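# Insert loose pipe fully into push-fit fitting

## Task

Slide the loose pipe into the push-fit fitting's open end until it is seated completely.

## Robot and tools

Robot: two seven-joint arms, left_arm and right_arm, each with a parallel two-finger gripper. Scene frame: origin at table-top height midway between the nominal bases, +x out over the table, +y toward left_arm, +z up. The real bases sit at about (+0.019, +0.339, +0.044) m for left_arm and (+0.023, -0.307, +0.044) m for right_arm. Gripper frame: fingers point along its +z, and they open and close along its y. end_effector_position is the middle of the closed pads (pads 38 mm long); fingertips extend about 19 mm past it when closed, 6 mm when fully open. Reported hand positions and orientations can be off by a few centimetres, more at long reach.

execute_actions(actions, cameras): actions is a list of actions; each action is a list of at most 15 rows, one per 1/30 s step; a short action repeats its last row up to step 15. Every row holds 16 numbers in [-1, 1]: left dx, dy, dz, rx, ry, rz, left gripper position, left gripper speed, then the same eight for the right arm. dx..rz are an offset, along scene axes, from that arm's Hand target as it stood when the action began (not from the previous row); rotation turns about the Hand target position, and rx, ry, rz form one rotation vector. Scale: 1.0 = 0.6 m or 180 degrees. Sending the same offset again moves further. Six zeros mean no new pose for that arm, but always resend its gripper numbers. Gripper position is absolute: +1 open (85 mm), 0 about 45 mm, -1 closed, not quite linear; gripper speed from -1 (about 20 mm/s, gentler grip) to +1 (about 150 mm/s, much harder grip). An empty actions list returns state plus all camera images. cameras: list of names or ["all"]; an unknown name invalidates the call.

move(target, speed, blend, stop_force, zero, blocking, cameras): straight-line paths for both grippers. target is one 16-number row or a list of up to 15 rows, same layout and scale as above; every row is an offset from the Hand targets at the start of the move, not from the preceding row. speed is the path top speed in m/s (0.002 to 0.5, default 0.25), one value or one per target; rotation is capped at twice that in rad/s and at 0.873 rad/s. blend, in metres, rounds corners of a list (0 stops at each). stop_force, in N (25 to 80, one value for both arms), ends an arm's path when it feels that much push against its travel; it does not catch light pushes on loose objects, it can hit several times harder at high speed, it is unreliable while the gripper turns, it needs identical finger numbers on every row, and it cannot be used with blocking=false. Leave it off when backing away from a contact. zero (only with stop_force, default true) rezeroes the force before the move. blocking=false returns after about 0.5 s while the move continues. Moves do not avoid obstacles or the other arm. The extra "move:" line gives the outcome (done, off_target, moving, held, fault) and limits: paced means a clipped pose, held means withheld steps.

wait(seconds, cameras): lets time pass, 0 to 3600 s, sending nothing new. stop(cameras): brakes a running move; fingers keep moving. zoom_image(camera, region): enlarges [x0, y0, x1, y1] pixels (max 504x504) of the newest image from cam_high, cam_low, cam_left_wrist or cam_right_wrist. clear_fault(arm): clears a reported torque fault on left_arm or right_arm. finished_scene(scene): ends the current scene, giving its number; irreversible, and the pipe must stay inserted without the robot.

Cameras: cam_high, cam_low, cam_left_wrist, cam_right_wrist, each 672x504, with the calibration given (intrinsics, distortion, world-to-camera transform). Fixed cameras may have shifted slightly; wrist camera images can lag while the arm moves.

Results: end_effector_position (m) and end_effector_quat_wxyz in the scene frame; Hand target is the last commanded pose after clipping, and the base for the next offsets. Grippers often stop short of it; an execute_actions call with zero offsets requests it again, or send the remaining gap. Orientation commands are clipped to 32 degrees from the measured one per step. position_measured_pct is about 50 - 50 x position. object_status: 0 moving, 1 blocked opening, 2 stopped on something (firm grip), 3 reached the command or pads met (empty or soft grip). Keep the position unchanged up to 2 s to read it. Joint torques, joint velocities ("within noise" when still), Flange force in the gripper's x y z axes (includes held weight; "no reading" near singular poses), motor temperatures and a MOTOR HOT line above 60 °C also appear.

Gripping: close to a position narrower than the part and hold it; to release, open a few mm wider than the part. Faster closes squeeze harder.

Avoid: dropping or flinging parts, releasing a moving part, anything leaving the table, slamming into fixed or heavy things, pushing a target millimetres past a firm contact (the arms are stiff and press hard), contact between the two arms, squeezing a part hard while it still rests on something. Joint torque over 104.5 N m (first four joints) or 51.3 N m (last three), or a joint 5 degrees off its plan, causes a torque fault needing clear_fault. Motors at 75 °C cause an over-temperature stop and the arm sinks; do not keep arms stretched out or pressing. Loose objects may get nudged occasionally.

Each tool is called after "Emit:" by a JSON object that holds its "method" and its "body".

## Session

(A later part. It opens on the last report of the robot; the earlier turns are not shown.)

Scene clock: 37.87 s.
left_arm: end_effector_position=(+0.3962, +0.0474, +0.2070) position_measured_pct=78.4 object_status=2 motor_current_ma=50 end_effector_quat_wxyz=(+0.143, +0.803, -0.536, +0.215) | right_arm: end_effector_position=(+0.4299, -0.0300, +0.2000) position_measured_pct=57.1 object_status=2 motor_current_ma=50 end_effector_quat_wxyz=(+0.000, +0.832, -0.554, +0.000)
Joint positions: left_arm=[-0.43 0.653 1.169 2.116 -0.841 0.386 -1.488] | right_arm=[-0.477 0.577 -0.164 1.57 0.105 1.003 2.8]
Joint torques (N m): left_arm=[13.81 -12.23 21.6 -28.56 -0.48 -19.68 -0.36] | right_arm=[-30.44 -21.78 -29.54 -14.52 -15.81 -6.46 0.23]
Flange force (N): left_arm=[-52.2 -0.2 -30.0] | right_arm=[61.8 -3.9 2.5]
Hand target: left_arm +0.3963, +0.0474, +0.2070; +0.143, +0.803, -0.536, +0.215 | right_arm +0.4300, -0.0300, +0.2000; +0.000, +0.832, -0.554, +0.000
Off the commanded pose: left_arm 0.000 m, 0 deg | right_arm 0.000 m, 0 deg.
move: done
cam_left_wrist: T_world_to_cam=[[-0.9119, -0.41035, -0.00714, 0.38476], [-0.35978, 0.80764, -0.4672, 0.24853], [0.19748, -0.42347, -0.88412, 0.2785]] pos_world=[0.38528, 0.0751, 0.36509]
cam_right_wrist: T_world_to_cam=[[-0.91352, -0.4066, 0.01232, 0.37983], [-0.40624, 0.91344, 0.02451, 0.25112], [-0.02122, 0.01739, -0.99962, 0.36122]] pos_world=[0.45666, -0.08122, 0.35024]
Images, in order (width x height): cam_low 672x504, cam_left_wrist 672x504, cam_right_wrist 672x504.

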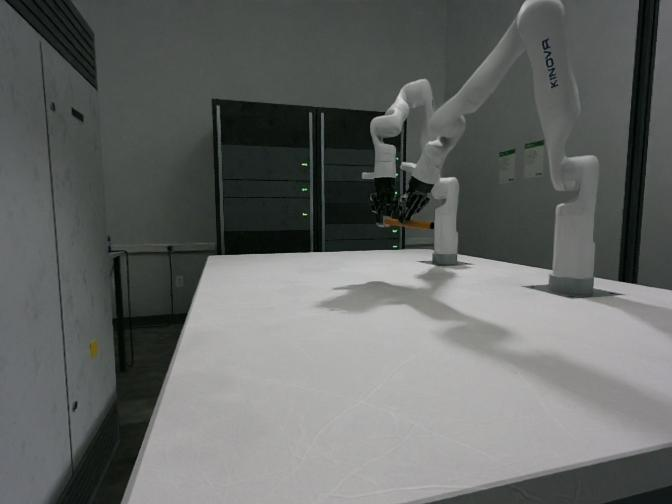

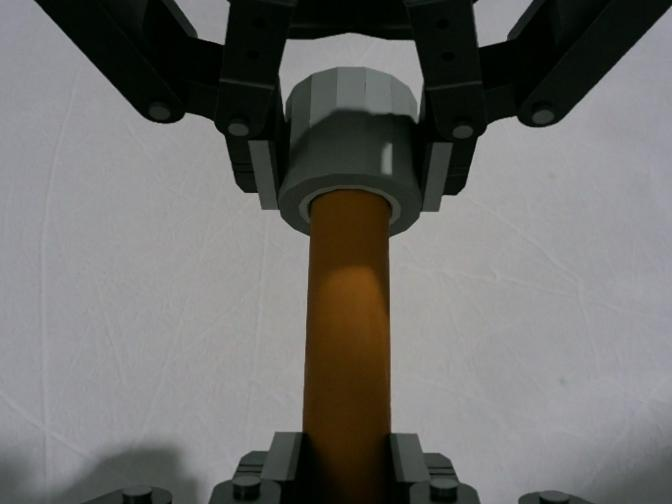

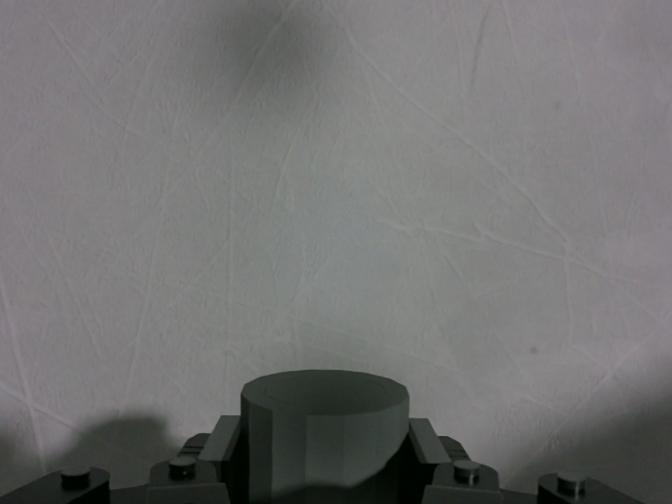

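Emit:
{"method": "move", "body": {"target": [[0,0,0,0,0,0,-0.1,-1,0,0,0,0,0,0,-1,-0.2],[-0.0383,0.0923,0.173,0,0,0,-0.1,-1,0,0,0,0,0,0,-1,-0.2],[-0.09,0.35,0.25,0,0,0,-0.1,-1,0,0,-0.2,0,0,0,-1,-0.2]], "speed": [0.1,0.12,0.2], "cameras": ["all"]}}

Emit:
{"method": "zoom_image", "body": {"camera": "cam_low", "region": [360, 210, 460, 290]}}

Scene clock: 42.87 s.
left_arm: end_effector_position=(+0.3423, +0.2574, +0.3569) position_measured_pct=55.0 object_status=3 motor_current_ma=0 end_effector_quat_wxyz=(+0.143, +0.803, -0.536, +0.215) | right_arm: end_effector_position=(+0.4300, -0.0300, +0.0801) position_measured_pct=57.1 object_status=2 motor_current_ma=50 end_effector_quat_wxyz=(+0.000, +0.832, -0.554, +0.000)
Joint positions: left_arm=[-1.424 0.821 2.08 2.04 -0.505 1.09 -1.956] | right_arm=[-0.494 0.765 -0.139 1.682 0.148 0.704 2.764]
Joint torques (N m): left_arm=[-0.52 -8.63 5.43 -8.95 0.69 -1.77 -0.44] | right_arm=[-2.22 -21.84 -1.33 -6.52 -0.23 -0.09 0.21]
Flange force (N): left_arm=[-2.2 0.9 1.6] | right_arm=[4.1 -1.2 3.6]
Hand target: left_arm +0.3422, +0.2574, +0.3570; +0.143, +0.803, -0.536, +0.215 | right_arm +0.4300, -0.0300, +0.0800; +0.000, +0.832, -0.554, +0.000
Off the commanded pose: left_arm 0.000 m, 0 deg | right_arm 0.000 m, 0 deg.
move: done
cam_left_wrist: T_world_to_cam=[[-0.9119, -0.41035, -0.00714, 0.42276], [-0.35978, 0.80764, -0.4672, 0.12958], [0.19748, -0.42347, -0.88412, 0.51071]] pos_world=[0.33128, 0.2851, 0.51509]
cam_right_wrist: T_world_to_cam=[[-0.91356, -0.40652, 0.01232, 0.38133], [-0.40615, 0.91348, 0.02451, 0.25403], [-0.02122, 0.01739, -0.99962, 0.24126]] pos_world=[0.45666, -0.08122, 0.23024]

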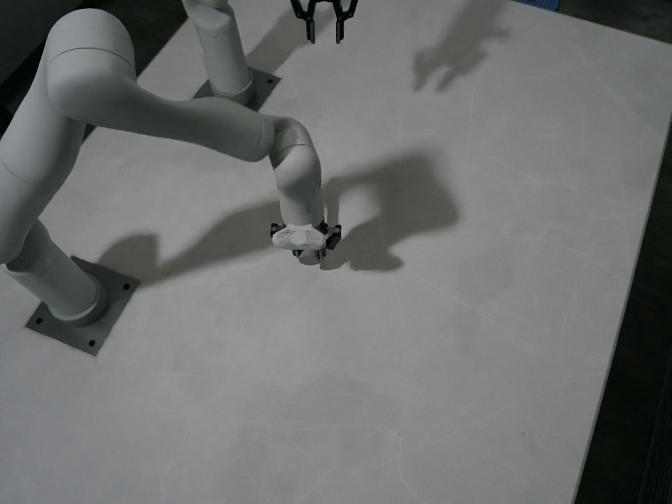

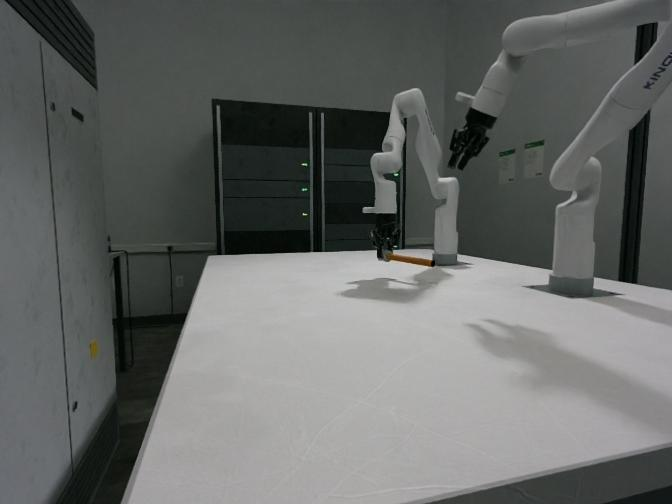

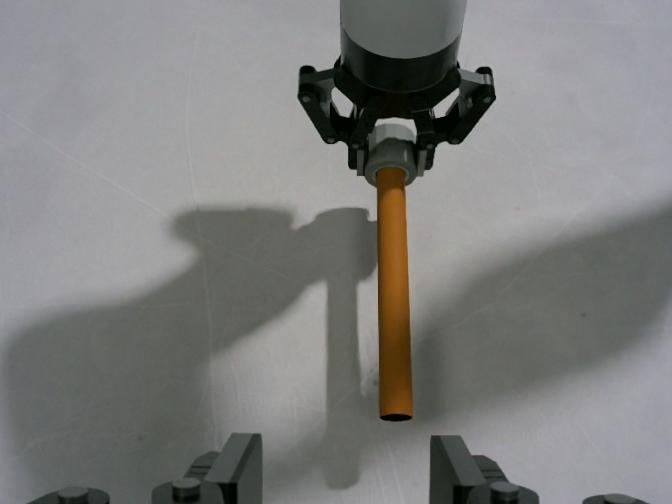

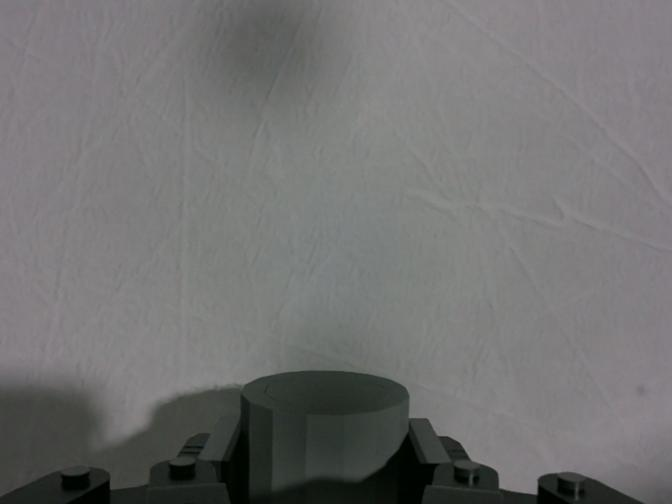

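Scaled by 5.040 from the camera's image (finer frame: 960x720).

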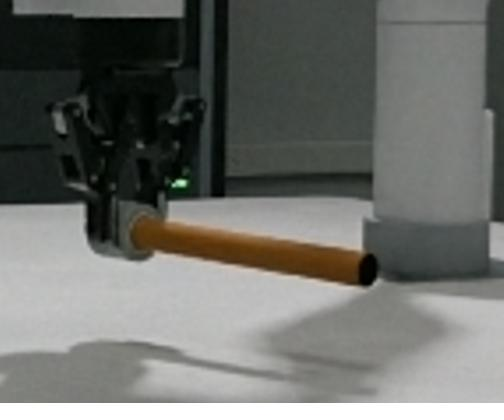

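Emit:
{"method": "move", "body": {"target": [0,0,0,0,0,0,-0.1,-1,0,0,-0.094,0,0,0,-1,-0.2], "speed": 0.03, "stop_force": 25, "cameras": ["cam_left_wrist","cam_low"]}}

Emit:
{"method": "zoom_image", "body": {"camera": "cam_low", "region": [360, 210, 460, 290]}}

Emit:
{"method": "move", "body": {"target": [[0,0,0,0,0,0,-0.1,-1,0,0,0.001,0,0,0,0.35,-1],[0,0,0,0,0,0,-0.1,-1,0.003,-0.007,0.2,0,0,0,0.35,-1]], "speed": 0.1, "cameras": ["cam_high","cam_left_wrist","cam_low"]}}

Emit:
{"method": "zoom_image", "body": {"camera": "cam_low", "region": [360, 210, 460, 290]}}

Scene clock: 46.73 s.
left_arm: end_effector_position=(+0.3423, +0.2574, +0.3570) position_measured_pct=55.0 object_status=3 motor_current_ma=0 end_effector_quat_wxyz=(+0.143, +0.803, -0.536, +0.215) | right_arm: end_effector_position=(+0.4301, -0.0301, +0.0245) position_measured_pct=57.1 object_status=2 motor_current_ma=50 end_effector_quat_wxyz=(+0.000, +0.832, -0.554, +0.000)
Joint positions: left_arm=[-1.424 0.821 2.08 2.04 -0.505 1.09 -1.956] | right_arm=[-0.506 0.871 -0.12 1.698 0.167 0.582 2.749]
Joint torques (N m): left_arm=[-0.49 -8.68 5.65 -8.89 0.7 -1.8 -0.43] | right_arm=[-3.67 -4.68 -1.81 -6.73 -0.16 -5.31 0.03]
Flange force (N): left_arm=[-2.2 0.2 1.8] | right_arm=[10.3 12.5 -42.8]
Hand target: left_arm +0.3423, +0.2574, +0.3570; +0.143, +0.803, -0.536, +0.215 | right_arm +0.4301, -0.0301, +0.0245; +0.000, +0.832, -0.554, +0.000 (not the last commanded pose)
Off the commanded pose: left_arm 0.000 m, 0 deg | right_arm 0.001 m, 0 deg.
move: contact (right_arm)
cam_left_wrist: T_world_to_cam=[[-0.91189, -0.41037, -0.00718, 0.42279], [-0.35979, 0.80768, -0.46713, 0.12954], [0.19749, -0.42339, -0.88416, 0.5107]] pos_world=[0.33128, 0.2851, 0.51509]
Images, in order (width x height): cam_low 672x504, cam_left_wrist 672x504.

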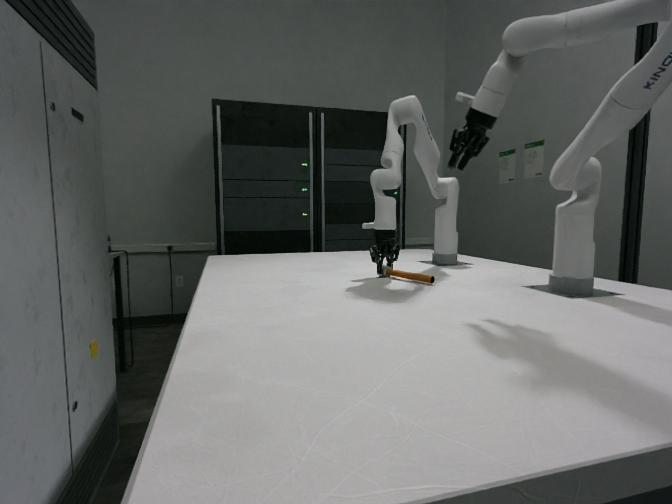

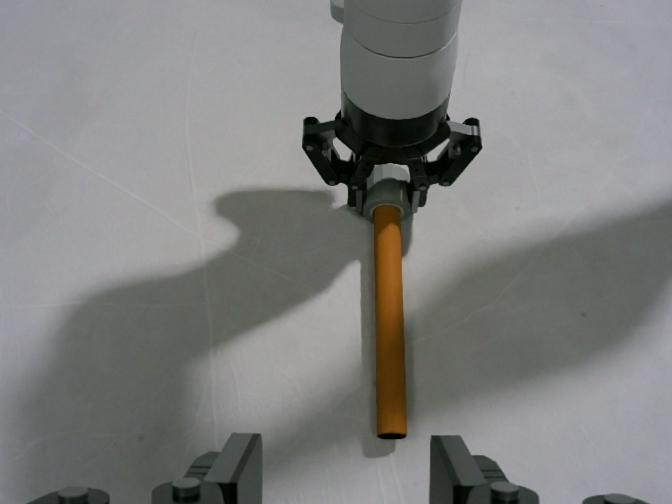

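Scaled by 5.040 from the camera's image (finer frame: 960x720).

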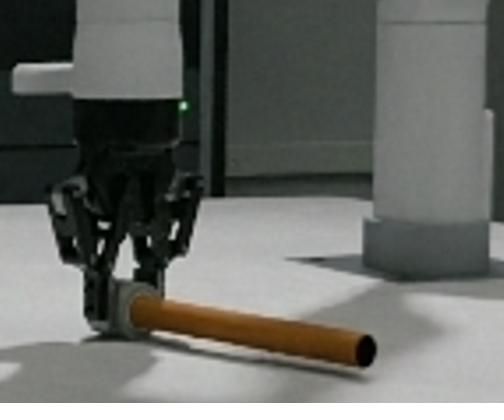

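Scene clock: 49.70 s.
left_arm: end_effector_position=(+0.3423, +0.2574, +0.3570) position_measured_pct=55.0 object_status=3 motor_current_ma=0 end_effector_quat_wxyz=(+0.143, +0.803, -0.536, +0.215) | right_arm: end_effector_position=(+0.4319, -0.0343, +0.1445) position_measured_pct=32.5 object_status=3 motor_current_ma=0 end_effector_quat_wxyz=(+0.000, +0.832, -0.554, +0.000)
Joint positions: left_arm=[-1.424 0.821 2.08 2.04 -0.505 1.09 -1.956] | right_arm=[-0.473 0.654 -0.156 1.639 0.125 0.858 2.792]
Joint torques (N m): left_arm=[-0.5 -8.73 5.68 -8.89 0.68 -1.87 -0.44] | right_arm=[-2.14 -20.16 -1.3 -7.16 -0.17 -0.22 0.22]
Flange force (N): left_arm=[-2.2 0.0 1.6] | right_arm=[3.7 -1.4 1.3]
Hand target: left_arm +0.3423, +0.2574, +0.3570; +0.143, +0.803, -0.536, +0.215 | right_arm +0.4319, -0.0343, +0.1445; +0.000, +0.832, -0.554, +0.000
Off the commanded pose: left_arm 0.000 m, 0 deg | right_arm 0.000 m, 0 deg.
move: done
cam_left_wrist: T_world_to_cam=[[-0.91189, -0.41037, -0.00718, 0.42279], [-0.35979, 0.80768, -0.46713, 0.12954], [0.19749, -0.42339, -0.88416, 0.5107]] pos_world=[0.33128, 0.2851, 0.51509]
Images, in order (width x height): cam_high 672x504, cam_low 672x504, cam_left_wrist 672x504.

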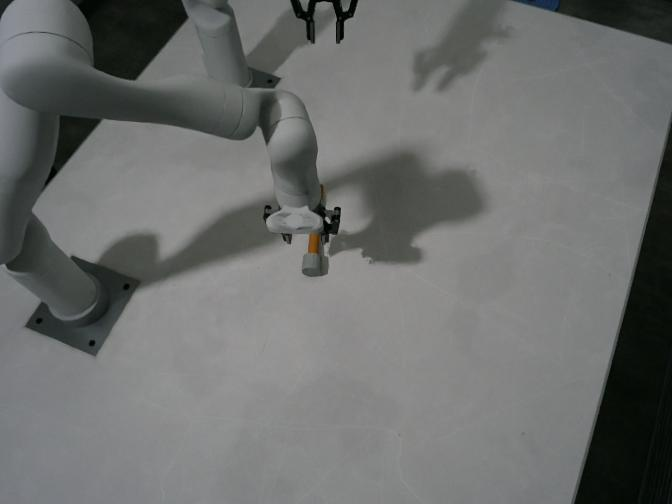

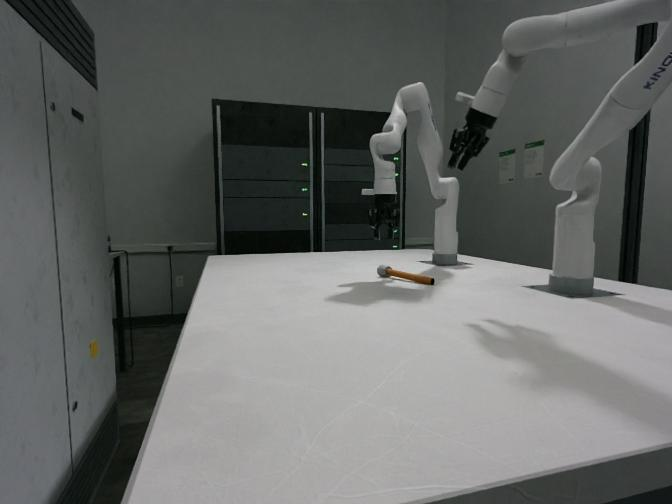

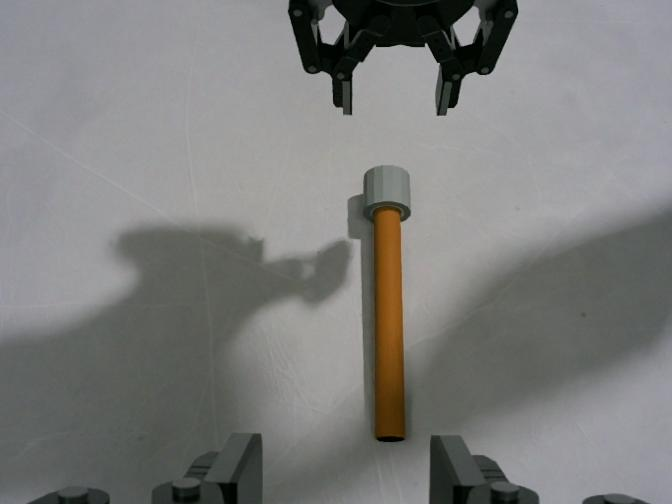

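Scaled by 5.040 from the camera's image (finer frame: 960x720).

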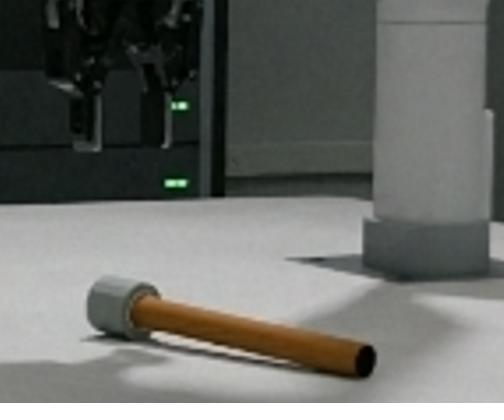

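Emit:
{"method": "finished_scene", "body": {"scene": 2}}

The scene is finished: the task was done.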